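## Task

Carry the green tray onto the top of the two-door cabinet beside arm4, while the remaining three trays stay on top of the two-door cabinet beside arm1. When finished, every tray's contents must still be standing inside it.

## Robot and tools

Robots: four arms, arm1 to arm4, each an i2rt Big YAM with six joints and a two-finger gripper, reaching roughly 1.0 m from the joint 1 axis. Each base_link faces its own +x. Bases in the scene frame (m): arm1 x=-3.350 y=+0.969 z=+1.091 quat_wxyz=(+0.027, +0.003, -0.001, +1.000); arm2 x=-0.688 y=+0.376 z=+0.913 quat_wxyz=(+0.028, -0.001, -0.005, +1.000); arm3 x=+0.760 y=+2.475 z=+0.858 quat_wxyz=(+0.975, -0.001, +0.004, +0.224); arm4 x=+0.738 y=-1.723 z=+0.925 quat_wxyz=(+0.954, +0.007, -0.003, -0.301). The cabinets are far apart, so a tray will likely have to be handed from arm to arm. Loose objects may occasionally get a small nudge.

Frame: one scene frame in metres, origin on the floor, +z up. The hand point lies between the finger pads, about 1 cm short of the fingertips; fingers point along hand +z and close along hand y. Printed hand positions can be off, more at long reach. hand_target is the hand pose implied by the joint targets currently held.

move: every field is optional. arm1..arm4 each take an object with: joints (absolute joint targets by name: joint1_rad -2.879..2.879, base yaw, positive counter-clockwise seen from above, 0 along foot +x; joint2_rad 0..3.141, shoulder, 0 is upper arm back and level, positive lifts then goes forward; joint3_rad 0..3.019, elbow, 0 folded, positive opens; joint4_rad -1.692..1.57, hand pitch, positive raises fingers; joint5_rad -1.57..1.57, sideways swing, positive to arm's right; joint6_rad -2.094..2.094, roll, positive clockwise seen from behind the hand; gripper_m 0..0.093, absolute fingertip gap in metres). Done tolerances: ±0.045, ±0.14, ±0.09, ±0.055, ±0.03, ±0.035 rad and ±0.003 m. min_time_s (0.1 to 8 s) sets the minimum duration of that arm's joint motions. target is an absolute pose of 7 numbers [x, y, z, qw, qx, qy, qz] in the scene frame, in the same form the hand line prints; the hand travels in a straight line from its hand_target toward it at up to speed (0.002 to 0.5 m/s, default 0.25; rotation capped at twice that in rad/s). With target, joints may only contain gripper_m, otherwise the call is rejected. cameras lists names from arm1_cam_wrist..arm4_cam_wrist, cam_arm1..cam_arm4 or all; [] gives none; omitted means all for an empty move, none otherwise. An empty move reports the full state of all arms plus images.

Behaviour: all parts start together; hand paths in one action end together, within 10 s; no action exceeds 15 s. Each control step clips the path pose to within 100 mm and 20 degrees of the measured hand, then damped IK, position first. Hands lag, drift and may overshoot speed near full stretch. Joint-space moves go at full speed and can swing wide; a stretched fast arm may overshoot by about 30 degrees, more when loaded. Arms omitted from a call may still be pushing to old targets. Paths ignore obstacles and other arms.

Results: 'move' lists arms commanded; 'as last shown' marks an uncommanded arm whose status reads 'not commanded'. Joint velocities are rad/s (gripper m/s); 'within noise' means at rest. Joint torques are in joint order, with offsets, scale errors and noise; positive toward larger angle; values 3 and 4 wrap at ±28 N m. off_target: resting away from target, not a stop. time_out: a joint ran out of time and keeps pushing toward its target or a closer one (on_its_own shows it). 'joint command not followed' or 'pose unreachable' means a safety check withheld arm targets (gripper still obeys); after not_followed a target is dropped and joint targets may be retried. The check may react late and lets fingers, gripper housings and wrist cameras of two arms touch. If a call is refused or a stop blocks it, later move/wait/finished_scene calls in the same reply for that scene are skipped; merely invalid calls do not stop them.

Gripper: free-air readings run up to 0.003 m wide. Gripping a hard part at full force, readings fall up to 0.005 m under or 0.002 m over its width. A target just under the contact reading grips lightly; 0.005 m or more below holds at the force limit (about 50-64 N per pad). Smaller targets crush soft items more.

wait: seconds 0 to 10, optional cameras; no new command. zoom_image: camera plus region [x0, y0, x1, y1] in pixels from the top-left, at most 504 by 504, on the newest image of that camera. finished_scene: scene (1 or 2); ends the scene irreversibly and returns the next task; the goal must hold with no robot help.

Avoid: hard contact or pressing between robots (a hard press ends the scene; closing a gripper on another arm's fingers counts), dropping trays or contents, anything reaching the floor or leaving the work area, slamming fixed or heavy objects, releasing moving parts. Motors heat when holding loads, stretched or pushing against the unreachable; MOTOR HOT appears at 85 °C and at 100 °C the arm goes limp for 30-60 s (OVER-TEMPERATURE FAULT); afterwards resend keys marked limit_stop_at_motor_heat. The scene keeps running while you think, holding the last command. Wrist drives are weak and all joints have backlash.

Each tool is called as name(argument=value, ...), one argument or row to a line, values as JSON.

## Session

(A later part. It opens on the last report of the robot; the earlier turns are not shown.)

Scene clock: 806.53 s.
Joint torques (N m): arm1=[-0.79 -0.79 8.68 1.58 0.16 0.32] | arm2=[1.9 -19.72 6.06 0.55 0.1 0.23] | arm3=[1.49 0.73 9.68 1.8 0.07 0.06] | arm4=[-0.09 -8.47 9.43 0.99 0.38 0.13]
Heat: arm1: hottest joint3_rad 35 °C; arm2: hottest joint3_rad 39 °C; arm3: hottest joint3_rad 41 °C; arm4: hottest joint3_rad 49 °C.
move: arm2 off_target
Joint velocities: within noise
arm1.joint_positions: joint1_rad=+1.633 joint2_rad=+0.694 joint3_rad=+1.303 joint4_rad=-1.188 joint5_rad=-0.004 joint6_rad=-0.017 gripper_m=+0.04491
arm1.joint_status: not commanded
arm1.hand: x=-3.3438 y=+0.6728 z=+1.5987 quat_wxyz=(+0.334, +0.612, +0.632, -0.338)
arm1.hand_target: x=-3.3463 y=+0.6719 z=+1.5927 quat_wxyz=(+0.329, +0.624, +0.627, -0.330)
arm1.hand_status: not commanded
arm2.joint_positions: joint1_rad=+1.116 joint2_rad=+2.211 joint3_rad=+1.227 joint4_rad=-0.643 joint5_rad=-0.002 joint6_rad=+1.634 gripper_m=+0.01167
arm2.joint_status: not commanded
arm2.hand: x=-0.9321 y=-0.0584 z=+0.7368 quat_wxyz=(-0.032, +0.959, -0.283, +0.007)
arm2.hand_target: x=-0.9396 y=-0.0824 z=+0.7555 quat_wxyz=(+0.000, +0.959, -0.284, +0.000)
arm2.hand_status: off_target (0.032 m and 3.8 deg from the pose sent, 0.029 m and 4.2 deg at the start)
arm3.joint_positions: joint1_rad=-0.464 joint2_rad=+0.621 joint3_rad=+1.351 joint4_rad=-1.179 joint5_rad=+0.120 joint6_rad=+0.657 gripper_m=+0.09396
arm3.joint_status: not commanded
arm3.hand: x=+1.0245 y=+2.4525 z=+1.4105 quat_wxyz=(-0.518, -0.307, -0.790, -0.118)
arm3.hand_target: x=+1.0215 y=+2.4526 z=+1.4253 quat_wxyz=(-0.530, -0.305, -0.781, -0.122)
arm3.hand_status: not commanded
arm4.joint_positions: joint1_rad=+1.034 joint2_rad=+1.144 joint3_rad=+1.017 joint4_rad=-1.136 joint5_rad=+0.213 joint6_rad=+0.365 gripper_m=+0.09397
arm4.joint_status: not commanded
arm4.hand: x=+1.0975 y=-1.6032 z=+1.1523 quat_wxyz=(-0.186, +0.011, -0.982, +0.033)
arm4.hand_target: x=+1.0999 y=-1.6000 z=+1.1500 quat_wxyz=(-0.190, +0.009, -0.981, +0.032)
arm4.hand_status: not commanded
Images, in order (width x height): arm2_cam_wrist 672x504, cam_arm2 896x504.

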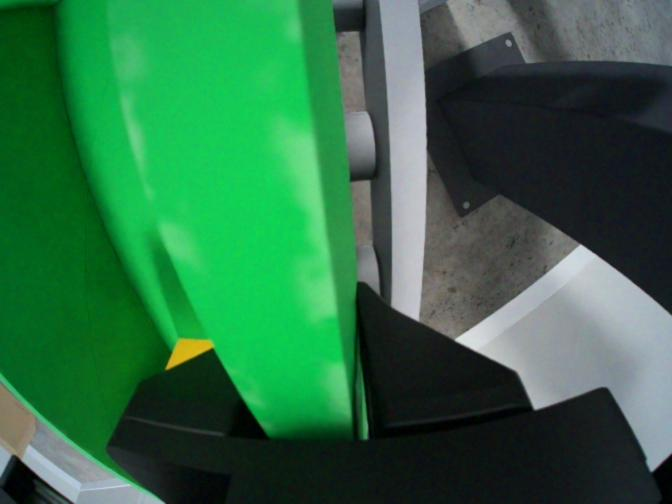

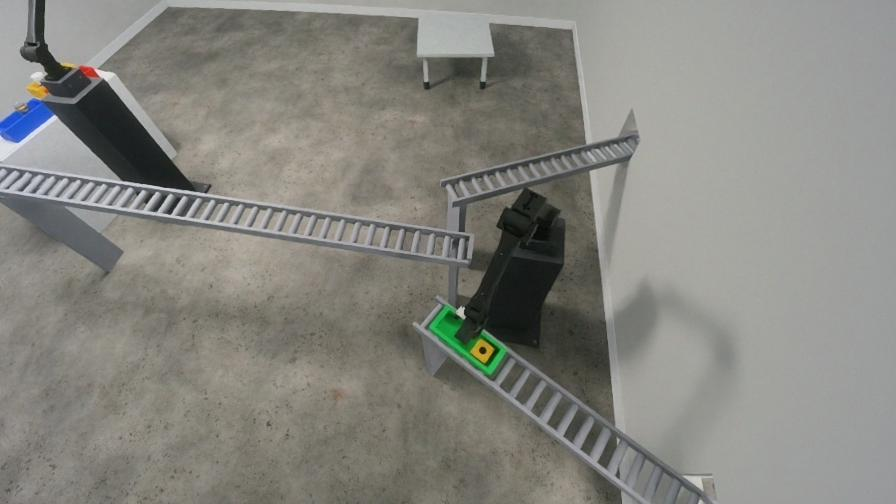

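move(
  arm2={"target": [-0.935, -0.073, 0.725, 0, 0.9588, -0.284, 0], "speed": 0.2},
  cameras=["arm2_cam_wrist", "cam_arm2"],
)

zoom_image(
  camera="cam_arm2",
  region=[396, 270, 556, 400],
)

Scene clock: 821.47 s.
Joint torques (N m): arm1=[-0.67 -0.85 8.65 1.62 0.18 0.31] | arm2=[1.14 -18.73 4.79 1.21 0.35 0.16] | arm3=[1.38 0.67 9.66 1.78 0.08 0.06] | arm4=[-0.32 -8.35 9.44 1.01 0.41 0.16]
Heat: arm1: hottest joint3_rad 35 °C; arm2: hottest joint3_rad 38 °C; arm3: hottest joint3_rad 41 °C; arm4: hottest joint3_rad 49 °C.
move: arm2 off_target
Joint velocities: within noise
arm1, arm3, arm4: as last shown
arm2.joint_positions: joint1_rad=+1.118 joint2_rad=+2.238 joint3_rad=+1.218 joint4_rad=-0.571 joint5_rad=-0.007 joint6_rad=+1.635 gripper_m=+0.01167
arm2.joint_status: not commanded
arm2.hand: x=-0.9327 y=-0.0631 z=+0.7213 quat_wxyz=(-0.014, +0.959, -0.283, +0.005)
arm2.hand_target: x=-0.9350 y=-0.0730 z=+0.7252 quat_wxyz=(+0.000, +0.959, -0.284, +0.000)
arm2.hand_status: off_target (0.011 m and 1.7 deg from the pose sent, 0.019 m and 3.8 deg at the start)
Images, in order (width x height): arm2_cam_wrist 672x504, cam_arm2 896x504.

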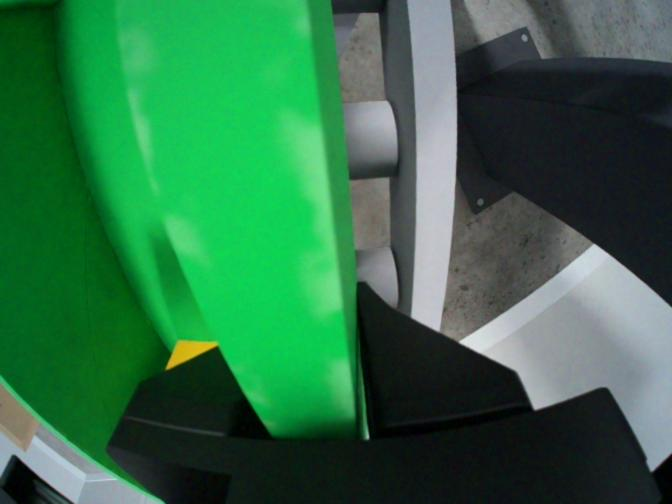

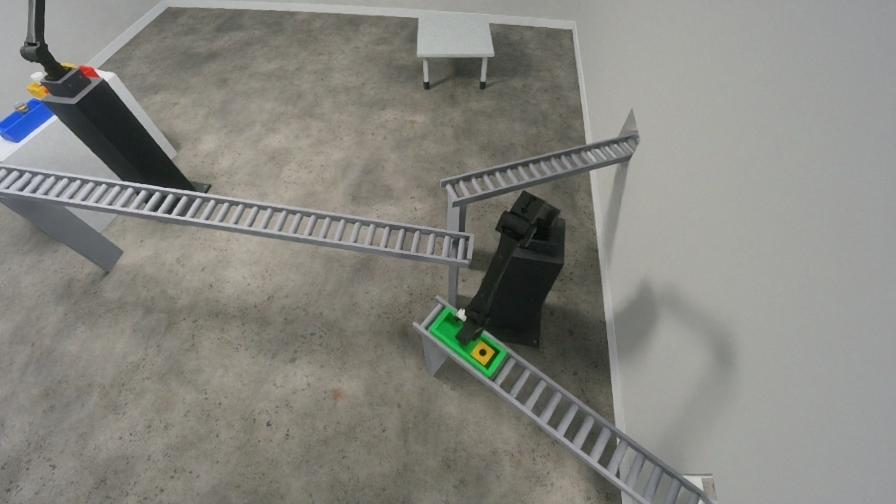

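Scaled by 3.150 from the camera's image (finer frame: 1280x720).

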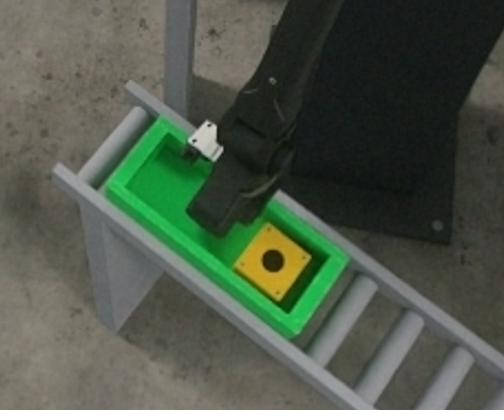

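move(
  arm2={"target": [-0.935, -0.073, 0.76, 0, 0.9588, -0.284, 0], "speed": 0.2},
)

move(
  arm2={"target": [-0.926, -0.066, 0.745, 0, 0.9588, -0.284, 0], "speed": 0.2},
)

move(
  arm2={"target": [-0.926, -0.057, 0.715, 0, 0.9588, -0.284, 0], "speed": 0.2},
  cameras=["arm2_cam_wrist", "cam_arm2"],
)

zoom_image(
  camera="cam_arm2",
  region=[396, 270, 556, 400],
)

Scene clock: 835.00 s.
Joint torques (N m): arm1=[-1.03 -0.67 8.62 1.52 0.16 0.3] | arm2=[0.97 -22.42 4.97 -0.05 0.17 0.2] | arm3=[1.44 0.79 9.69 1.8 0.08 0.05] | arm4=[-0.44 -8.41 9.4 1.05 0.38 0.15]
Heat: arm1: hottest joint3_rad 35 °C; arm2: hottest joint3_rad 37 °C; arm3: hottest joint3_rad 42 °C; arm4: hottest joint3_rad 49 °C.
move: arm2 off_target
Joint velocities: within noise
arm1, arm3, arm4: as last shown
arm2.joint_positions: joint1_rad=+1.118 joint2_rad=+2.218 joint3_rad=+1.200 joint4_rad=-0.606 joint5_rad=-0.003 joint6_rad=+1.635 gripper_m=+0.01166
arm2.joint_status: not commanded
arm2.hand: x=-0.9272 y=-0.0518 z=+0.7279 quat_wxyz=(-0.030, +0.959, -0.282, +0.007)
arm2.hand_target: x=-0.9347 y=-0.0724 z=+0.7592 quat_wxyz=(+0.000, +0.959, -0.284, +0.000)
arm2.hand_status: off_target (0.039 m and 3.6 deg from the pose sent, 0.040 m and 1.7 deg at the start)
pictures: none

Scene clock: 836.00 s.
Joint torques (N m): arm1=[-1.03 -0.67 8.68 1.63 0.17 0.31] | arm2=[1.32 -21.71 4.53 0.4 0.13 0.17] | arm3=[1.32 0.85 9.66 1.78 0.07 0.06] | arm4=[-0.44 -8.18 9.46 1.09 0.39 0.12]
Heat: arm1: hottest joint3_rad 35 °C; arm2: hottest joint3_rad 37 °C; arm3: hottest joint3_rad 42 °C; arm4: hottest joint3_rad 49 °C.
move: arm2 off_target
Joint velocities: within noise
arm1, arm3, arm4: as last shown
arm2.joint_positions: joint1_rad=+1.125 joint2_rad=+2.217 joint3_rad=+1.176 joint4_rad=-0.577 joint5_rad=-0.003 joint6_rad=+1.642 gripper_m=+0.01166
arm2.joint_status: not commanded
arm2.hand: x=-0.9209 y=-0.0481 z=+0.7237 quat_wxyz=(-0.027, +0.959, -0.282, +0.006)
arm2.hand_target: x=-0.9259 y=-0.0657 z=+0.7449 quat_wxyz=(+0.000, +0.959, -0.284, +0.000)
arm2.hand_status: off_target (0.028 m and 3.2 deg from the pose sent, 0.022 m and 3.5 deg at the start)
pictures: none

Scene clock: 837.03 s.
Joint torques (N m): arm1=[-0.79 -0.79 8.62 1.61 0.16 0.32] | arm2=[0.26 -16.09 4.74 0.76 0.38 0.12] | arm3=[1.49 0.67 9.66 1.78 0.08 0.07] | arm4=[-0.38 -8.29 9.31 1.03 0.38 0.13]
Heat: arm1: hottest joint3_rad 35 °C; arm2: hottest joint3_rad 37 °C; arm3: hottest joint3_rad 42 °C; arm4: hottest joint3_rad 49 °C.
move: arm2 done
Joint velocities: within noise
arm1, arm3, arm4: as last shown
arm2.joint_positions: joint1_rad=+1.125 joint2_rad=+2.223 joint3_rad=+1.161 joint4_rad=-0.515 joint5_rad=-0.008 joint6_rad=+1.639 gripper_m=+0.01166
arm2.joint_status: not commanded
arm2.hand: x=-0.9224 y=-0.0527 z=+0.7177 quat_wxyz=(-0.007, +0.960, -0.281, +0.004)
arm2.hand_target: x=-0.9261 y=-0.0571 z=+0.7152 quat_wxyz=(+0.000, +0.959, -0.284, +0.000)
arm2.hand_status: done (0.006 m and 1.0 deg from the pose sent, 0.013 m and 3.2 deg at the start)
Images, in order (width x height): arm2_cam_wrist 672x504, cam_arm2 896x504.

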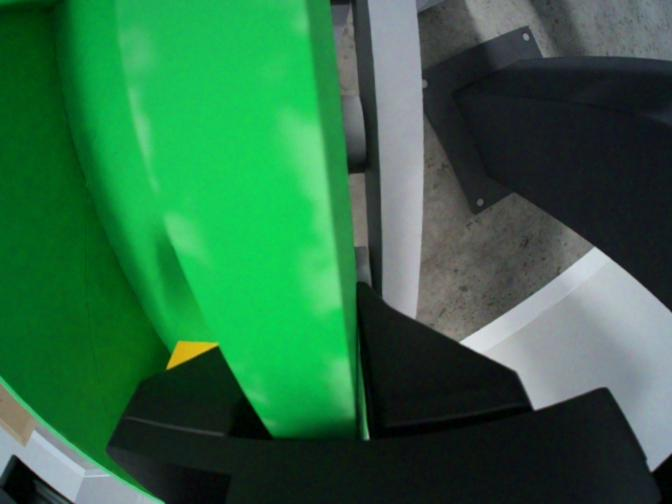

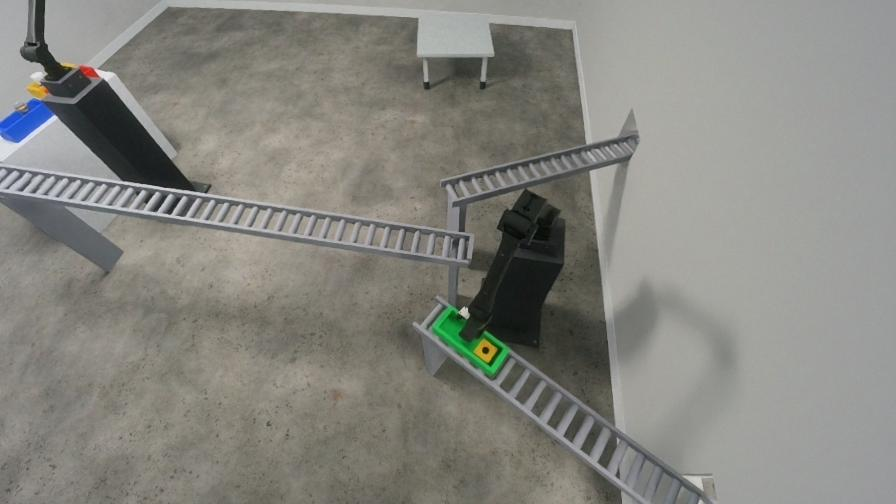

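Scaled by 3.150 from the camera's image (finer frame: 1280x720).

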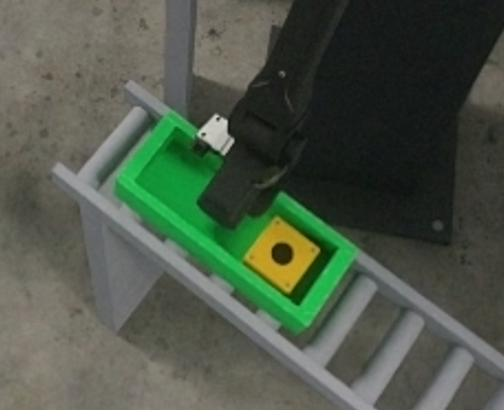

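move(
  arm2={"target": [-0.926, -0.060, 0.695, 0, 0.9588, -0.284, 0], "speed": 0.2},
  cameras=["arm2_cam_wrist", "cam_arm2"],
)

zoom_image(
  camera="cam_arm2",
  region=[396, 270, 556, 400],
)

Scene clock: 848.70 s.
Joint torques (N m): arm1=[-0.97 -0.91 8.62 1.61 0.15 0.32] | arm2=[1.55 -14.1 5.97 0.72 0.65 0.12] | arm3=[1.38 0.56 9.66 1.81 0.08 0.06] | arm4=[-0.21 -8.41 9.4 1.06 0.37 0.17]
Heat: arm1: hottest joint3_rad 35 °C; arm2: hottest joint3_rad 36 °C; arm3: hottest joint3_rad 42 °C; arm4: hottest joint3_rad 49 °C.
move: arm2 off_target
Joint velocities: within noise
arm1, arm3, arm4: as last shown
arm2.joint_positions: joint1_rad=+1.126 joint2_rad=+2.245 joint3_rad=+1.162 joint4_rad=-0.482 joint5_rad=-0.013 joint6_rad=+1.636 gripper_m=+0.01166
arm2.joint_status: not commanded
arm2.hand: x=-0.9223 y=-0.0544 z=+0.7078 quat_wxyz=(+0.000, +0.960, -0.279, +0.005)
arm2.hand_target: x=-0.9256 y=-0.0595 z=+0.6953 quat_wxyz=(+0.000, +0.959, -0.284, +0.000)
arm2.hand_status: off_target (0.014 m and 0.8 deg from the pose sent, 0.024 m and 1.0 deg at the start)
Images, in order (width x height): arm2_cam_wrist 672x504, cam_arm2 896x504.

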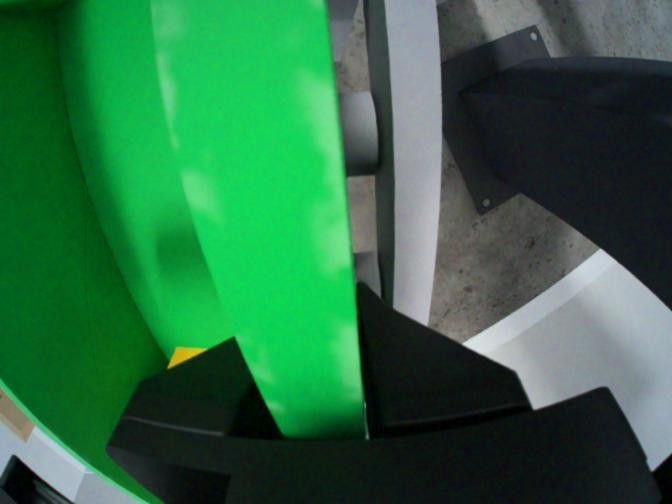

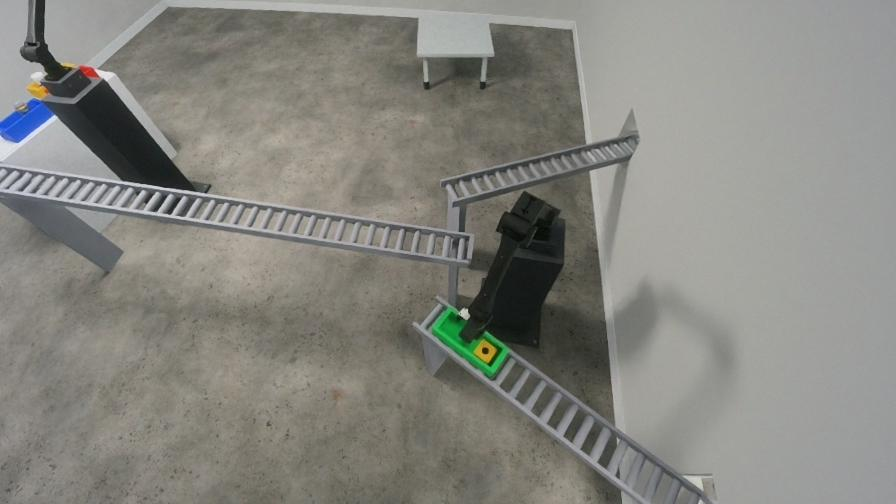

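Scaled by 3.150 from the camera's image (finer frame: 1280x720).

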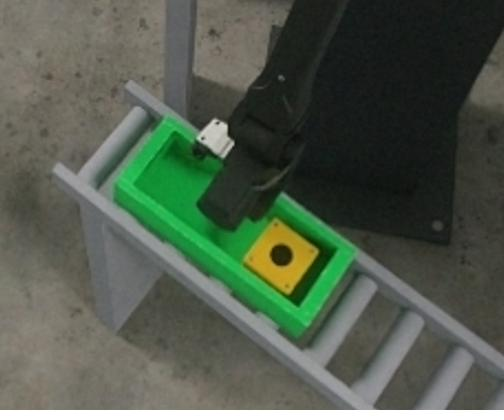

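move(
  arm2={"joints": {"gripper_m": 0.045}},
)

move(
  arm2={"target": [-0.925, -0.055, 0.86, 0, 0.9588, -0.284, 0], "speed": 0.4},
  cameras=["cam_arm2", "cam_arm4"],
)

zoom_image(
  camera="cam_arm2",
  region=[396, 270, 716, 500],
)

Scene clock: 859.20 s.
Joint torques (N m): arm1=[-0.97 -0.85 8.7 1.57 0.16 0.31] | arm2=[1.55 -15.62 4.68 0.35 0.31 0.17] | arm3=[1.32 0.67 9.66 1.77 0.08 0.06] | arm4=[-0.56 -8.35 9.39 1.01 0.37 0.14]
Heat: arm1: hottest joint3_rad 35 °C; arm2: hottest joint3_rad 36 °C; arm3: hottest joint3_rad 42 °C; arm4: hottest joint3_rad 49 °C.
move: arm2 done
Joint velocities: within noise
arm1, arm3, arm4: as last shown
arm2.joint_positions: joint1_rad=+1.126 joint2_rad=+2.264 joint3_rad=+1.175 joint4_rad=-0.476 joint5_rad=-0.005 joint6_rad=+1.637 gripper_m=+0.04483
arm2.joint_status: all done
arm2.hand: x=-0.9247 y=-0.0561 z=+0.7011 quat_wxyz=(-0.001, +0.960, -0.279, +0.001)
arm2.hand_target: x=-0.9257 y=-0.0595 z=+0.6953 quat_wxyz=(+0.000, +0.959, -0.284, +0.000)
arm2.hand_status: not commanded
pictures: none

Scene clock: 860.60 s.
Joint torques (N m): arm1=[-0.79 -0.91 8.68 1.63 0.17 0.31] | arm2=[0.44 -15.62 7.05 -0.14 0.28 0.16] | arm3=[1.49 0.73 9.68 1.77 0.07 0.06] | arm4=[-0.56 -7.94 9.43 1.11 0.4 0.13]
Heat: arm1: hottest joint3_rad 35 °C; arm2: hottest joint3_rad 36 °C; arm3: hottest joint3_rad 42 °C; arm4: hottest joint3_rad 49 °C.
move: arm2 done
Joint velocities: within noise
arm1, arm3, arm4: as last shown
arm2.joint_positions: joint1_rad=+1.127 joint2_rad=+1.916 joint3_rad=+1.134 joint4_rad=-0.786 joint5_rad=-0.007 joint6_rad=+1.636 gripper_m=+0.04491
arm2.joint_status: not commanded
arm2.hand: x=-0.9197 y=-0.0500 z=+0.8559 quat_wxyz=(-0.003, +0.960, -0.278, +0.002)
arm2.hand_target: x=-0.9250 y=-0.0549 z=+0.8600 quat_wxyz=(+0.000, +0.959, -0.284, +0.000)
arm2.hand_status: done (0.008 m and 0.8 deg from the pose sent, 0.159 m and 0.6 deg at the start; pose on its path clipped on 2 of 41 steps)
Images, in order (width x height): cam_arm2 896x504, cam_arm4 896x504.

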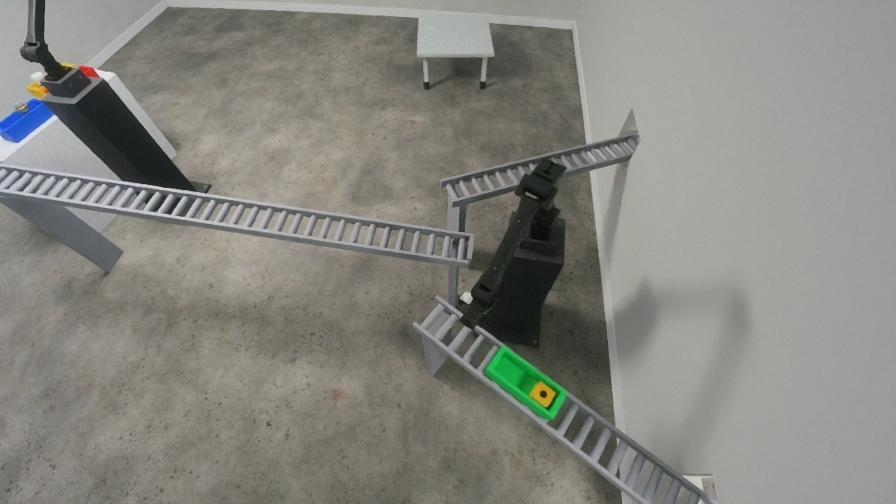

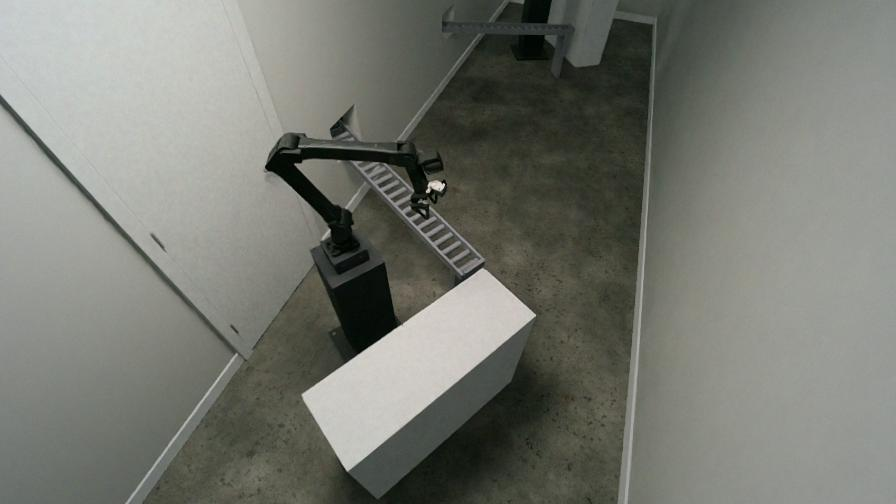

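Scaled by 1.575 from the camera's image (finer frame: 1280x720).

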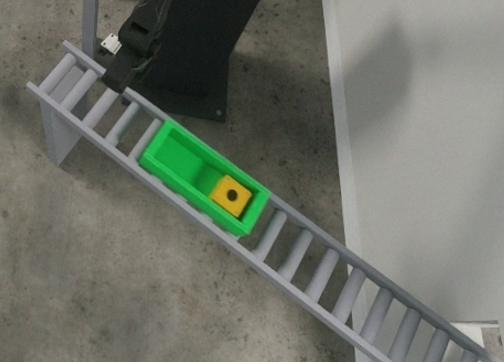

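move(
  arm4={"target": [1.03, -1.33, 1.0, 0, 0.284, 0.959, 0], "speed": 0.35},
  cameras=["arm4_cam_wrist", "cam_arm4"],
)

zoom_image(
  camera="cam_arm4",
  region=[260, 80, 560, 320],
)

Scene clock: 881.67 s.
Joint torques (N m): arm1=[-0.97 -0.79 8.65 1.66 0.16 0.31] | arm2=[0.32 -16.21 7.31 -0.2 0.32 0.13] | arm3=[1.32 0.67 9.65 1.78 0.08 0.06] | arm4=[-0.79 -15.21 11.66 -0.31 0.1 0.17]
Heat: arm1: hottest joint3_rad 35 °C; arm2: hottest joint3_rad 36 °C; arm3: hottest joint3_rad 42 °C; arm4: hottest joint3_rad 49 °C.
move: arm4 off_target
Joint velocities: within noise
arm1.joint_positions: joint1_rad=+1.633 joint2_rad=+0.694 joint3_rad=+1.303 joint4_rad=-1.188 joint5_rad=-0.004 joint6_rad=-0.017 gripper_m=+0.04491
arm1.joint_status: not commanded
arm1.hand: x=-3.3438 y=+0.6728 z=+1.5987 quat_wxyz=(+0.334, +0.612, +0.632, -0.338)
arm1.hand_target: x=-3.3463 y=+0.6719 z=+1.5927 quat_wxyz=(+0.329, +0.624, +0.627, -0.330)
arm1.hand_status: not commanded
arm2: as last shown
arm3.joint_positions: joint1_rad=-0.464 joint2_rad=+0.621 joint3_rad=+1.351 joint4_rad=-1.179 joint5_rad=+0.120 joint6_rad=+0.657 gripper_m=+0.09396
arm3.joint_status: not commanded
arm3.hand: x=+1.0245 y=+2.4525 z=+1.4105 quat_wxyz=(-0.518, -0.307, -0.790, -0.118)
arm3.hand_target: x=+1.0215 y=+2.4526 z=+1.4253 quat_wxyz=(-0.530, -0.305, -0.781, -0.122)
arm3.hand_status: not commanded
arm4.joint_positions: joint1_rad=+1.540 joint2_rad=+1.728 joint3_rad=+1.215 joint4_rad=-1.106 joint5_rad=+0.000 joint6_rad=+1.497 gripper_m=+0.09397
arm4.joint_status: not commanded
arm4.hand: x=+1.0188 y=-1.3478 z=+0.9909 quat_wxyz=(+0.005, -0.280, -0.960, +0.016)
arm4.hand_target: x=+1.0296 y=-1.3306 z=+1.0004 quat_wxyz=(+0.000, -0.284, -0.959, +0.000)
arm4.hand_status: off_target (0.023 m and 1.9 deg from the pose sent, 0.320 m and 40.4 deg at the start)
Images, in order (width x height): arm4_cam_wrist 672x504, cam_arm4 896x504.

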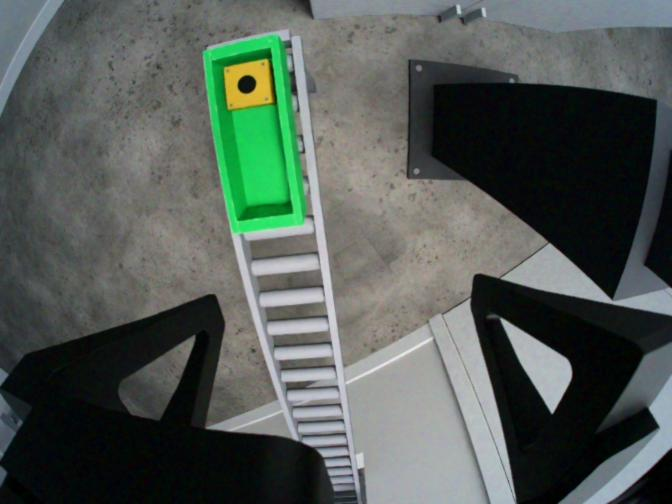

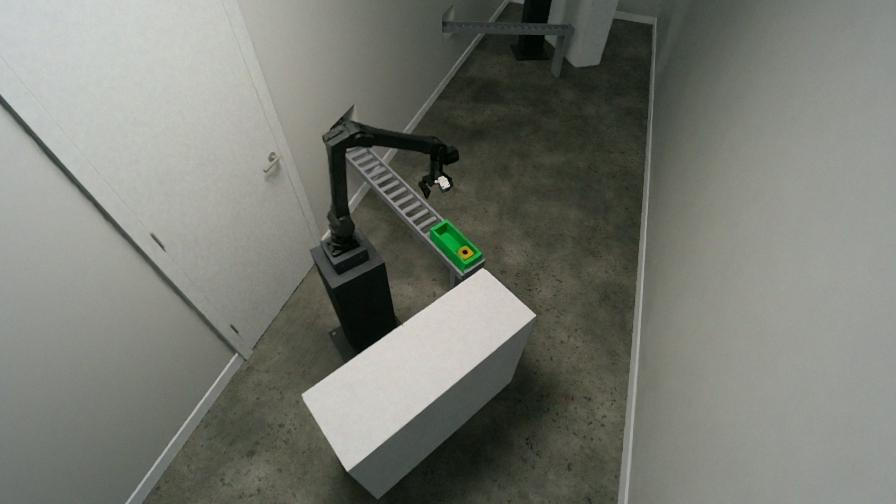

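Scaled by 1.680 from the camera's image (finer frame: 1280x720).

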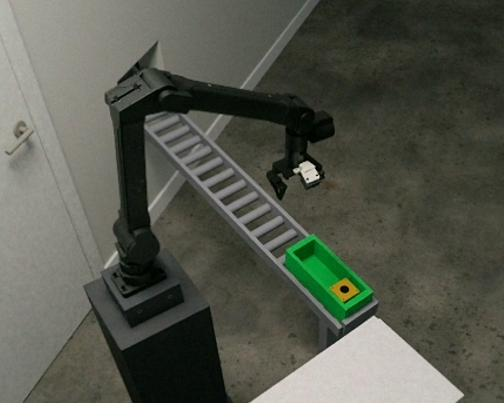

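move(
  arm4={"target": [1.05, -1.27, 0.76, 0, 0.284, 0.959, 0], "speed": 0.3, "joints": {"gripper_m": 0.06}},
  cameras=["arm4_cam_wrist"],
)

move(
  arm2={"joints": {"joint2_rad": 1.1}, "min_time_s": 2},
)

Scene clock: 906.90 s.
Joint torques (N m): arm1=[-0.73 -0.85 8.73 1.62 0.16 0.31] | arm2=[0.67 -14.56 6.91 -0.46 0.36 0.14] | arm3=[1.38 0.67 9.68 1.78 0.07 0.06] | arm4=[-0.38 -20.25 8.16 0.24 0.08 0.14]
Heat: arm1: hottest joint3_rad 35 °C; arm2: hottest joint3_rad 36 °C; arm3: hottest joint3_rad 42 °C; arm4: hottest joint3_rad 48 °C.
move: arm4 off_target
Joint velocities: within noise
arm1, arm2, arm3: as last shown
arm4.joint_positions: joint1_rad=+1.572 joint2_rad=+2.253 joint3_rad=+1.319 joint4_rad=-0.685 joint5_rad=+0.000 joint6_rad=+1.534 gripper_m=+0.06006
arm4.joint_status: all done
arm4.hand: x=+1.0428 y=-1.2877 z=+0.7598 quat_wxyz=(+0.005, -0.283, -0.959, +0.016)
arm4.hand_target: x=+1.0497 y=-1.2704 z=+0.7605 quat_wxyz=(+0.000, -0.284, -0.959, +0.000)
arm4.hand_status: off_target (0.019 m and 1.9 deg from the pose sent, 0.246 m and 1.9 deg at the start)
Images, in order (width x height): arm4_cam_wrist 672x504.

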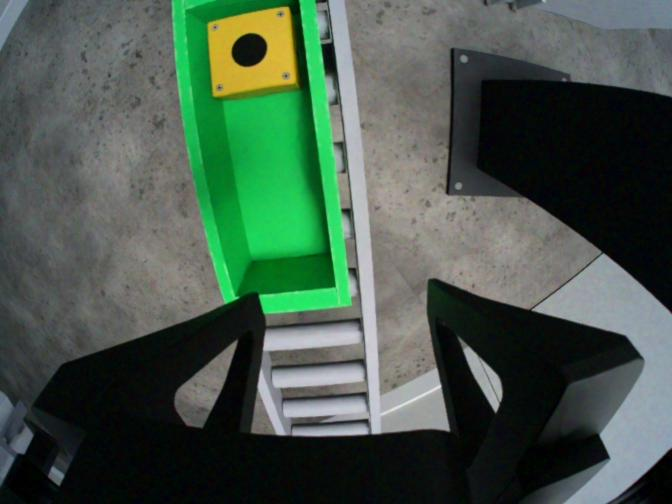

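Scene clock: 909.37 s.
Joint torques (N m): arm1=[-0.97 -0.91 8.61 1.51 0.17 0.32] | arm2=[0.91 -8.23 10.71 0.8 0.33 0.11] | arm3=[1.38 0.67 9.66 1.78 0.07 0.06] | arm4=[-0.44 -20.01 8.13 0.25 0.09 0.15]
Heat: arm1: hottest joint3_rad 35 °C; arm2: hottest joint3_rad 36 °C; arm3: hottest joint3_rad 42 °C; arm4: hottest joint3_rad 49 °C.
move: arm2 done
Joint velocities: within noise
arm1, arm3, arm4: as last shown
arm2.joint_positions: joint1_rad=+1.127 joint2_rad=+1.102 joint3_rad=+1.134 joint4_rad=-0.787 joint5_rad=-0.007 joint6_rad=+1.636 gripper_m=+0.04491
arm2.joint_status: all done
arm2.hand: x=-0.9147 y=-0.0434 z=+1.2500 quat_wxyz=(+0.383, +0.884, -0.254, -0.083)
arm2.hand_target: x=-0.9170 y=-0.0431 z=+1.2602 quat_wxyz=(+0.389, +0.880, -0.259, -0.085)
arm2.hand_status: not commanded
pictures: none

move(
  arm4={"target": [1.05, -1.266, 0.64, 0, 0.2546, 0.967, 0], "speed": 0.25},
  cameras=["arm4_cam_wrist"],
)

Scene clock: 936.30 s.
Joint torques (N m): arm1=[-0.91 -0.91 8.62 1.59 0.16 0.32] | arm2=[1.03 -8.18 10.44 1.07 0.28 0.11] | arm3=[1.44 0.73 9.66 1.77 0.08 0.06] | arm4=[-0.21 -21.66 6.35 0.13 0.07 -0.05]
Heat: arm1: hottest joint3_rad 35 °C; arm2: hottest joint3_rad 38 °C; arm3: hottest joint3_rad 42 °C; arm4: hottest joint3_rad 48 °C.
move: arm4 off_target
Joint velocities: within noise
arm1, arm2, arm3: as last shown
arm4.joint_positions: joint1_rad=+1.574 joint2_rad=+2.525 joint3_rad=+1.427 joint4_rad=-0.518 joint5_rad=+0.000 joint6_rad=+1.497 gripper_m=+0.06006
arm4.joint_status: not commanded
arm4.hand: x=+1.0455 y=-1.2816 z=+0.6396 quat_wxyz=(+0.004, -0.264, -0.964, +0.014)
arm4.hand_target: x=+1.0498 y=-1.2663 z=+0.6405 quat_wxyz=(+0.000, -0.255, -0.967, +0.000)
arm4.hand_status: off_target (0.016 m and 2.0 deg from the pose sent, 0.122 m and 3.8 deg at the start)
Images, in order (width x height): arm4_cam_wrist 672x504.

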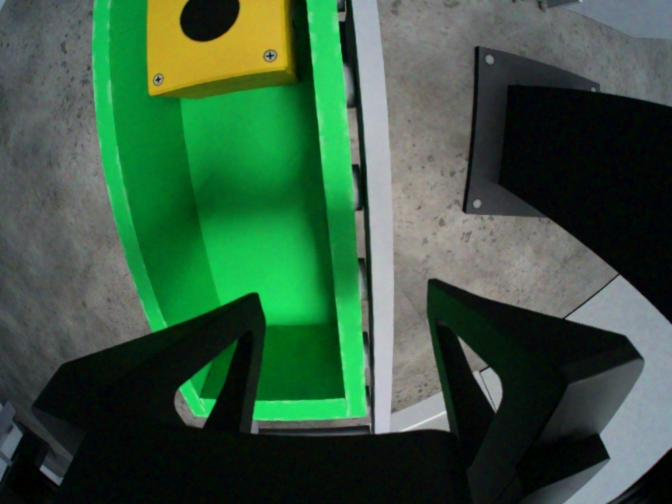

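move(
  arm4={"target": [1.052, -1.266, 0.55, 0, 0.2588, 0.966, 0], "speed": 0.25},
  cameras=["arm4_cam_wrist"],
)

Scene clock: 946.57 s.
Joint torques (N m): arm1=[-0.91 -0.67 8.61 1.58 0.15 0.31] | arm2=[0.21 -7.65 10.56 1.16 0.3 0.07] | arm3=[1.38 0.62 9.68 1.8 0.07 0.06] | arm4=[-0.85 -22.12 5.42 0.01 0.09 0.01]
Heat: arm1: hottest joint3_rad 35 °C; arm2: hottest joint3_rad 38 °C; arm3: hottest joint3_rad 42 °C; arm4: hottest joint3_rad 46 °C.
move: arm4 off_target
Joint velocities: within noise
arm1, arm2, arm3: as last shown
arm4.joint_positions: joint1_rad=+1.574 joint2_rad=+2.739 joint3_rad=+1.567 joint4_rad=-0.438 joint5_rad=+0.000 joint6_rad=+1.497 gripper_m=+0.06006
arm4.joint_status: not commanded
arm4.hand: x=+1.0478 y=-1.2785 z=+0.5501 quat_wxyz=(+0.003, -0.264, -0.965, +0.011)
arm4.hand_target: x=+1.0518 y=-1.2663 z=+0.5502 quat_wxyz=(+0.000, -0.259, -0.966, +0.000)
arm4.hand_status: off_target (0.013 m and 1.5 deg from the pose sent, 0.091 m and 1.8 deg at the start)
Images, in order (width x height): arm4_cam_wrist 672x504.

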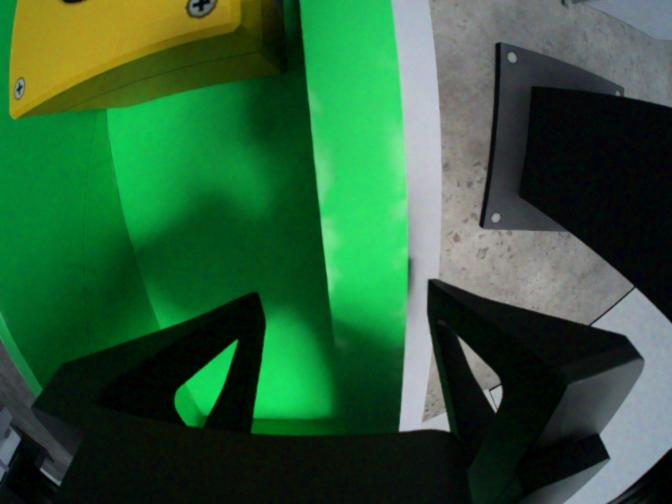

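move(
  arm4={"target": [1.050, -1.271, 0.553, 0, 0.2588, 0.966, 0], "speed": 0.2},
)

move(
  arm4={"joints": {"gripper_m": 0.003}},
  cameras=["arm4_cam_wrist"],
)

Scene clock: 955.03 s.
Joint torques (N m): arm1=[-0.62 -1.14 8.64 1.61 0.17 0.32] | arm2=[0.56 -7.59 10.35 1.07 0.29 0.1] | arm3=[1.38 0.79 9.66 1.81 0.08 0.05] | arm4=[-0.67 -22.95 3.81 0.27 0.09 -0.02]
Heat: arm1: hottest joint3_rad 35 °C; arm2: hottest joint3_rad 39 °C; arm3: hottest joint3_rad 42 °C; arm4: hottest joint3_rad 45 °C.
move: arm4 done
Joint velocities: within noise
arm1, arm2, arm3: as last shown
arm4.joint_positions: joint1_rad=+1.574 joint2_rad=+2.739 joint3_rad=+1.567 joint4_rad=-0.433 joint5_rad=+0.000 joint6_rad=+1.497 gripper_m=+0.06006
arm4.joint_status: not commanded
arm4.hand: x=+1.0485 y=-1.2774 z=+0.5501 quat_wxyz=(+0.002, -0.264, -0.965, +0.009)
arm4.hand_target: x=+1.0499 y=-1.2712 z=+0.5530 quat_wxyz=(+0.000, -0.259, -0.966, +0.000)
arm4.hand_status: done (0.007 m and 1.2 deg from the pose sent, 0.008 m and 1.5 deg at the start)
pictures: none

Scene clock: 955.83 s.
Joint torques (N m): arm1=[-0.79 -0.73 8.66 1.59 0.15 0.31] | arm2=[0.44 -7.71 10.25 1.09 0.32 0.09] | arm3=[1.38 0.79 9.62 1.81 0.07 0.06] | arm4=[-0.62 -22.77 4.27 0.1 0.22 -0.1]
Heat: arm1: hottest joint3_rad 35 °C; arm2: hottest joint3_rad 39 °C; arm3: hottest joint3_rad 42 °C; arm4: hottest joint3_rad 45 °C.
move: arm4 off_target
Joint velocities: within noise
arm1, arm2, arm3: as last shown
arm4.joint_positions: joint1_rad=+1.574 joint2_rad=+2.732 joint3_rad=+1.561 joint4_rad=-0.430 joint5_rad=-0.004 joint6_rad=+1.507 gripper_m=+0.01109
arm4.joint_status: gripper_m off_target (ended at +0.01112, target +0.00300)
arm4.hand: x=+1.0482 y=-1.2767 z=+0.5526 quat_wxyz=(+0.004, -0.268, -0.963, +0.007)
arm4.hand_target: x=+1.0501 y=-1.2709 z=+0.5532 quat_wxyz=(+0.000, -0.259, -0.966, +0.000)
arm4.hand_status: not commanded
Images, in order (width x height): arm4_cam_wrist 672x504.

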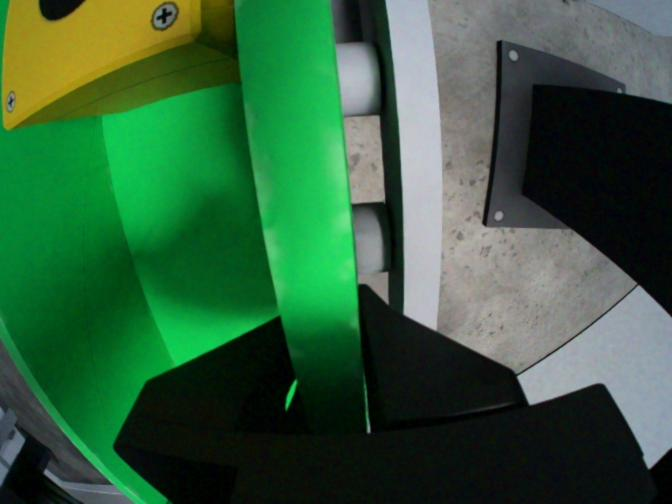

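move(
  arm4={"target": [1.045, -1.285, 0.95, 0, 0.2588, 0.966, 0], "speed": 0.3},
  cameras=["cam_arm4", "arm4_cam_wrist"],
)

Scene clock: 965.27 s.
Joint torques (N m): arm1=[-0.85 -0.85 8.68 1.55 0.17 0.32] | arm2=[1.03 -7.41 10.78 0.84 0.31 0.11] | arm3=[1.44 0.73 9.66 1.77 0.07 0.05] | arm4=[-1.44 -21.83 11.22 -0.51 0.42 0.03]
Heat: arm1: hottest joint3_rad 35 °C; arm2: hottest joint3_rad 39 °C; arm3: hottest joint3_rad 42 °C; arm4: hottest joint3_rad 44 °C.
move: arm4 off_target
Joint velocities: within noise
arm1, arm2, arm3: as last shown
arm4.joint_positions: joint1_rad=+1.574 joint2_rad=+1.942 joint3_rad=+1.304 joint4_rad=-1.027 joint5_rad=-0.008 joint6_rad=+1.489 gripper_m=+0.01109
arm4.joint_status: not commanded
arm4.hand: x=+1.0263 y=-1.3060 z=+0.9176 quat_wxyz=(+0.016, -0.260, -0.965, +0.036)
arm4.hand_target: x=+1.0440 y=-1.2863 z=+0.9506 quat_wxyz=(+0.000, -0.259, -0.966, +0.000)
arm4.hand_status: off_target (0.043 m and 4.5 deg from the pose sent, 0.398 m and 1.4 deg at the start; pose on its path clipped on 8 of 65 steps)
pictures: arm4_cam_wrist, cam_arm4
Images, in order (width x height): arm4_cam_wrist 672x504, cam_arm4 896x504.

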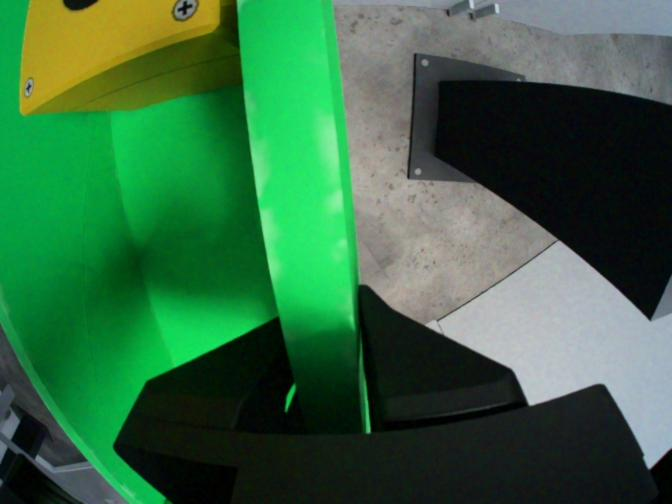

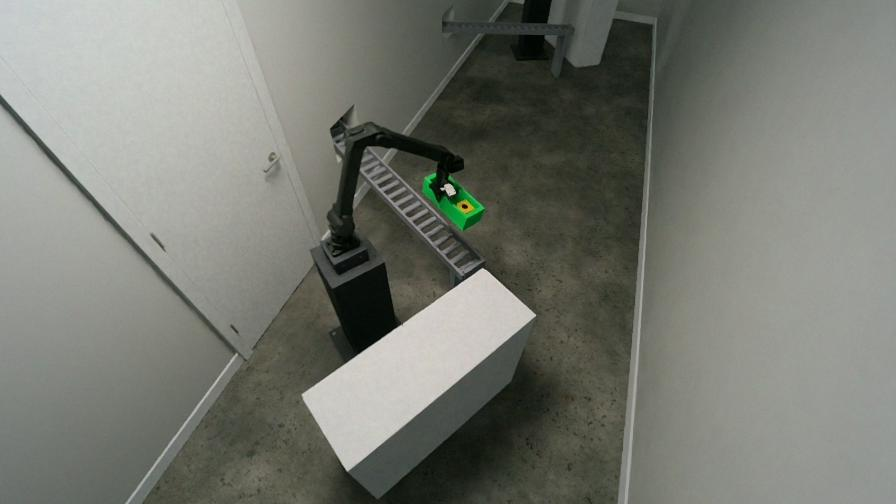

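move(
  arm4={"joints": {"joint1_rad": 0.0}, "min_time_s": 3},
  cameras=["cam_arm4", "arm4_cam_wrist"],
)

Scene clock: 994.33 s.
Joint torques (N m): arm1=[-0.91 -0.85 8.7 1.52 0.15 0.32] | arm2=[0.5 -7.3 10.48 1.03 0.26 0.11] | arm3=[1.38 0.79 9.63 1.78 0.07 0.06] | arm4=[-0.09 -21.77 11.25 -0.62 0.41 0.05]
Heat: arm1: hottest joint3_rad 35 °C; arm2: hottest joint3_rad 40 °C; arm3: hottest joint3_rad 42 °C; arm4: hottest joint3_rad 48 °C.
move: arm4 done
Joint velocities: within noise
arm1.joint_positions: joint1_rad=+1.633 joint2_rad=+0.694 joint3_rad=+1.303 joint4_rad=-1.188 joint5_rad=-0.004 joint6_rad=-0.017 gripper_m=+0.04491
arm1.joint_status: not commanded
arm1.hand: x=-3.3438 y=+0.6728 z=+1.5987 quat_wxyz=(+0.334, +0.612, +0.632, -0.338)
arm1.hand_target: x=-3.3463 y=+0.6719 z=+1.5927 quat_wxyz=(+0.329, +0.624, +0.627, -0.330)
arm1.hand_status: not commanded
arm2: as last shown
arm3.joint_positions: joint1_rad=-0.464 joint2_rad=+0.621 joint3_rad=+1.351 joint4_rad=-1.179 joint5_rad=+0.120 joint6_rad=+0.657 gripper_m=+0.09396
arm3.joint_status: not commanded
arm3.hand: x=+1.0245 y=+2.4525 z=+1.4105 quat_wxyz=(-0.518, -0.307, -0.790, -0.118)
arm3.hand_target: x=+1.0215 y=+2.4526 z=+1.4253 quat_wxyz=(-0.530, -0.305, -0.781, -0.122)
arm3.hand_status: not commanded
arm4.joint_positions: joint1_rad=-0.008 joint2_rad=+1.942 joint3_rad=+1.304 joint4_rad=-1.027 joint5_rad=-0.009 joint6_rad=+1.484 gripper_m=+0.01109
arm4.joint_status: all done
arm4.hand: x=+1.1514 y=-2.0148 z=+0.9105 quat_wxyz=(+0.047, -0.867, -0.496, +0.008)
arm4.hand_target: x=+1.1745 y=-2.0286 z=+0.9432 quat_wxyz=(+0.010, -0.866, -0.500, -0.004)
arm4.hand_status: not commanded
pictures: arm4_cam_wrist, cam_arm4
Images, in order (width x height): arm4_cam_wrist 672x504, cam_arm4 896x504.

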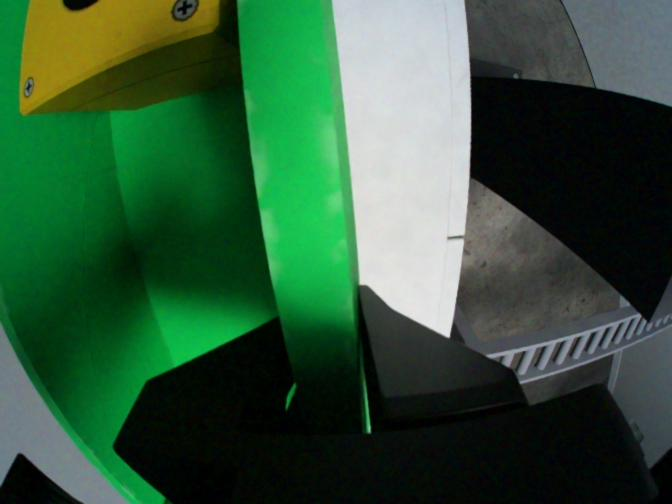

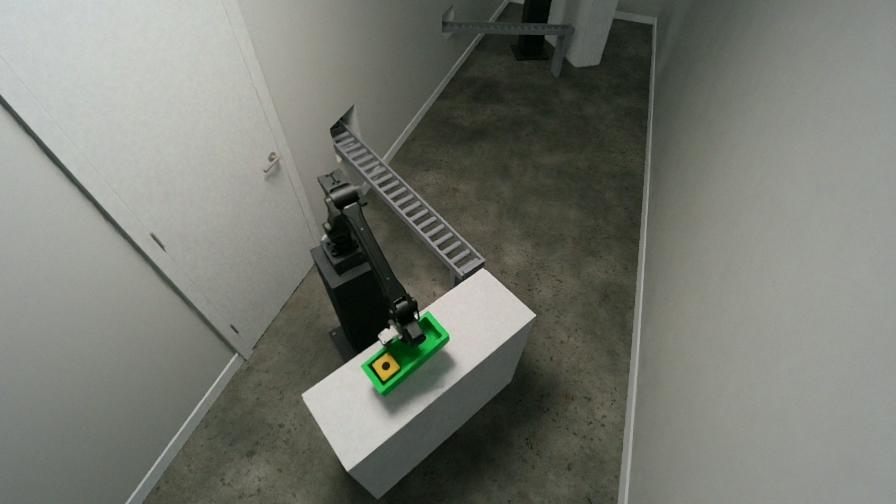

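move(
  arm4={"target": [1.172, -2.026, 0.86, 0, 0.866, 0.5, 0], "speed": 0.2},
)

move(
  arm4={"target": [1.165, -2.022, 0.815, 0, 0.866, 0.5, 0], "speed": 0.15},
  cameras=["cam_arm4", "arm4_cam_wrist"],
)

zoom_image(
  camera="cam_arm4",
  region=[290, 240, 550, 500],
)

Scene clock: 1006.57 s.
Joint torques (N m): arm1=[-0.97 -0.79 8.62 1.58 0.18 0.31] | arm2=[0.73 -8.06 10.43 0.95 0.27 0.07] | arm3=[1.38 0.67 9.65 1.77 0.07 0.07] | arm4=[-0.38 -22.24 7.47 0.35 0.28 0.08]
Heat: arm1: hottest joint3_rad 35 °C; arm2: hottest joint3_rad 40 °C; arm3: hottest joint3_rad 42 °C; arm4: hottest joint3_rad 48 °C.
move: arm4 off_target
Joint velocities: within noise
arm1, arm2, arm3: as last shown
arm4.joint_positions: joint1_rad=-0.003 joint2_rad=+2.051 joint3_rad=+1.263 joint4_rad=-0.843 joint5_rad=+0.011 joint6_rad=+1.485 gripper_m=+0.01109
arm4.joint_status: not commanded
arm4.hand: x=+1.1559 y=-2.0180 z=+0.8422 quat_wxyz=(+0.028, -0.866, -0.498, +0.010)
arm4.hand_target: x=+1.1717 y=-2.0257 z=+0.8604 quat_wxyz=(+0.000, -0.866, -0.500, +0.000)
arm4.hand_status: off_target (0.025 m and 3.4 deg from the pose sent, 0.056 m and 5.5 deg at the start)
pictures: none

Scene clock: 1007.60 s.
Joint torques (N m): arm1=[-0.67 -0.67 8.68 1.55 0.16 0.32] | arm2=[0.97 -7 10.33 0.88 0.3 0.04] | arm3=[1.49 0.73 9.68 1.78 0.08 0.06] | arm4=[-0.32 -18.26 5.81 0.27 0 0.03]
Heat: arm1: hottest joint3_rad 35 °C; arm2: hottest joint3_rad 40 °C; arm3: hottest joint3_rad 42 °C; arm4: hottest joint3_rad 48 °C.
move: arm4 off_target
Joint velocities: within noise
arm1, arm3: as last shown
arm2.joint_positions: joint1_rad=+1.127 joint2_rad=+1.102 joint3_rad=+1.134 joint4_rad=-0.787 joint5_rad=-0.007 joint6_rad=+1.636 gripper_m=+0.04491
arm2.joint_status: not commanded
arm2.hand: x=-0.9147 y=-0.0434 z=+1.2500 quat_wxyz=(+0.383, +0.884, -0.254, -0.083)
arm2.hand_target: x=-0.9170 y=-0.0431 z=+1.2602 quat_wxyz=(+0.389, +0.880, -0.259, -0.085)
arm2.hand_status: not commanded
arm4.joint_positions: joint1_rad=-0.003 joint2_rad=+2.072 joint3_rad=+1.248 joint4_rad=-0.732 joint5_rad=+0.019 joint6_rad=+1.487 gripper_m=+0.01109
arm4.joint_status: not commanded
arm4.hand: x=+1.1674 y=-2.0275 z=+0.8273 quat_wxyz=(-0.008, -0.867, -0.497, -0.001)
arm4.hand_target: x=+1.1647 y=-2.0218 z=+0.8152 quat_wxyz=(+0.000, -0.866, -0.500, +0.000)
arm4.hand_status: off_target (0.014 m and 1.0 deg from the pose sent, 0.029 m and 3.4 deg at the start)
pictures: arm4_cam_wrist, cam_arm4
Images, in order (width x height): arm4_cam_wrist 672x504, cam_arm4 896x504.

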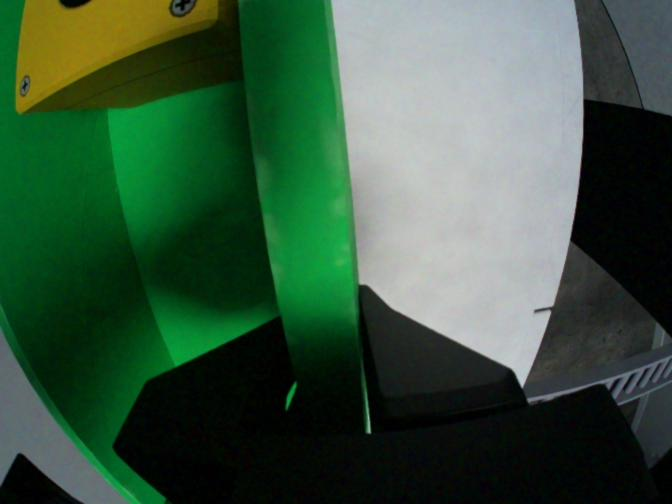

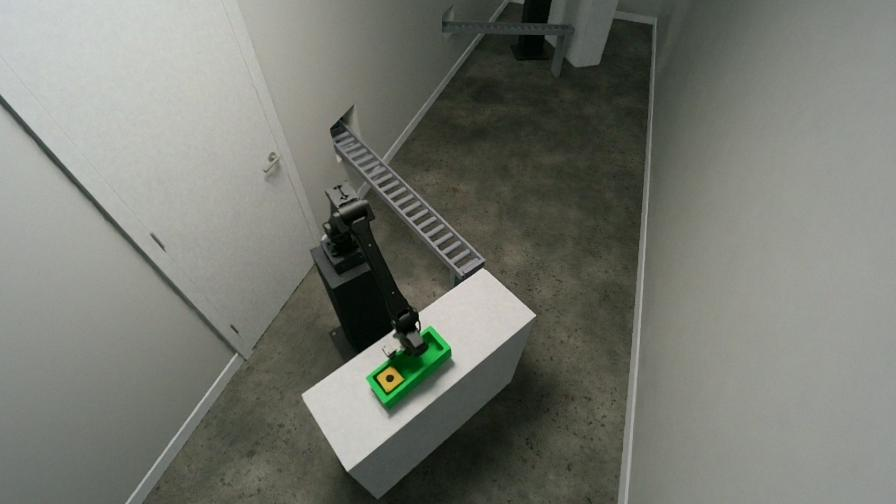

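Scaled by 1.938 from the camera's image (finer frame: 1280x720).

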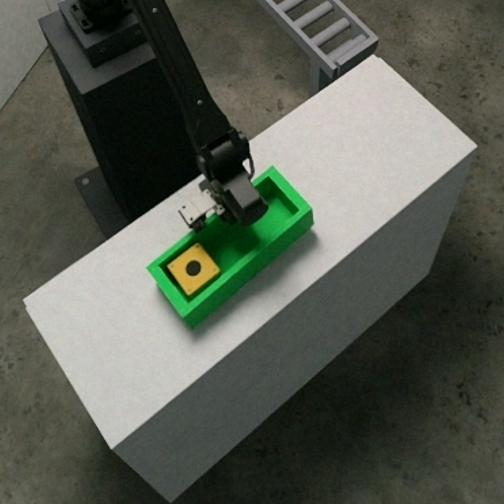

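move(
  arm4={"target": [1.163, -2.022, 0.797, 0, 0.866, 0.5, 0], "speed": 0.15},
  cameras=["cam_arm4"],
)

zoom_image(
  camera="cam_arm4",
  region=[340, 300, 480, 430],
)

Scene clock: 1015.57 s.
Joint torques (N m): arm1=[-0.91 -0.79 8.62 1.57 0.16 0.32] | arm2=[1.73 -7.71 10.29 0.99 0.32 0.1] | arm3=[1.38 0.73 9.66 1.81 0.07 0.05] | arm4=[-0.38 -18.26 5.38 0.16 -0.09 0.02]
Heat: arm1: hottest joint3_rad 35 °C; arm2: hottest joint3_rad 40 °C; arm3: hottest joint3_rad 42 °C; arm4: hottest joint3_rad 47 °C.
move: arm4 off_target
Joint velocities: within noise
arm1, arm2, arm3: as last shown
arm4.joint_positions: joint1_rad=-0.003 joint2_rad=+2.104 joint3_rad=+1.245 joint4_rad=-0.691 joint5_rad=+0.021 joint6_rad=+1.487 gripper_m=+0.01109
arm4.joint_status: not commanded
arm4.hand: x=+1.1685 y=-2.0283 z=+0.8109 quat_wxyz=(-0.012, -0.868, -0.497, -0.002)
arm4.hand_target: x=+1.1629 y=-2.0218 z=+0.7975 quat_wxyz=(+0.000, -0.866, -0.500, +0.000)
arm4.hand_status: off_target (0.016 m and 1.4 deg from the pose sent, 0.031 m and 1.0 deg at the start)
Images, in order (width x height): cam_arm4 896x504.

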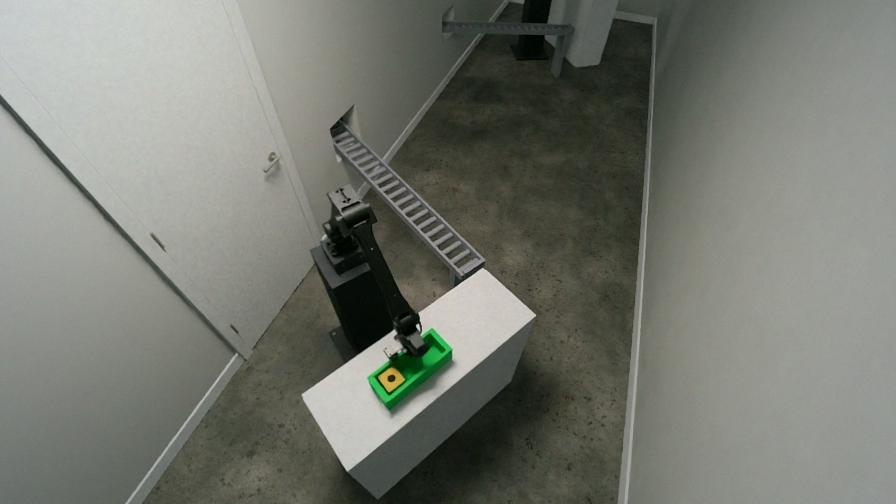

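Scaled by 3.600 from the camera's image (finer frame: 1280x720).

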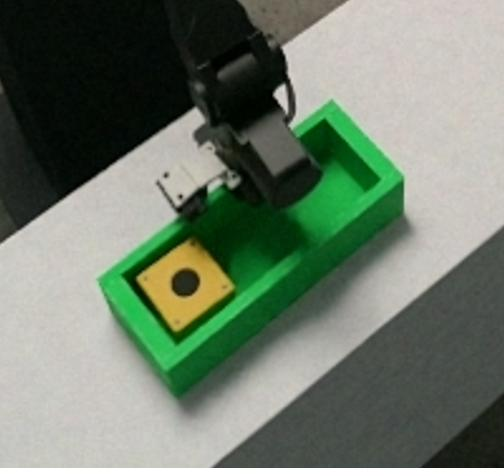

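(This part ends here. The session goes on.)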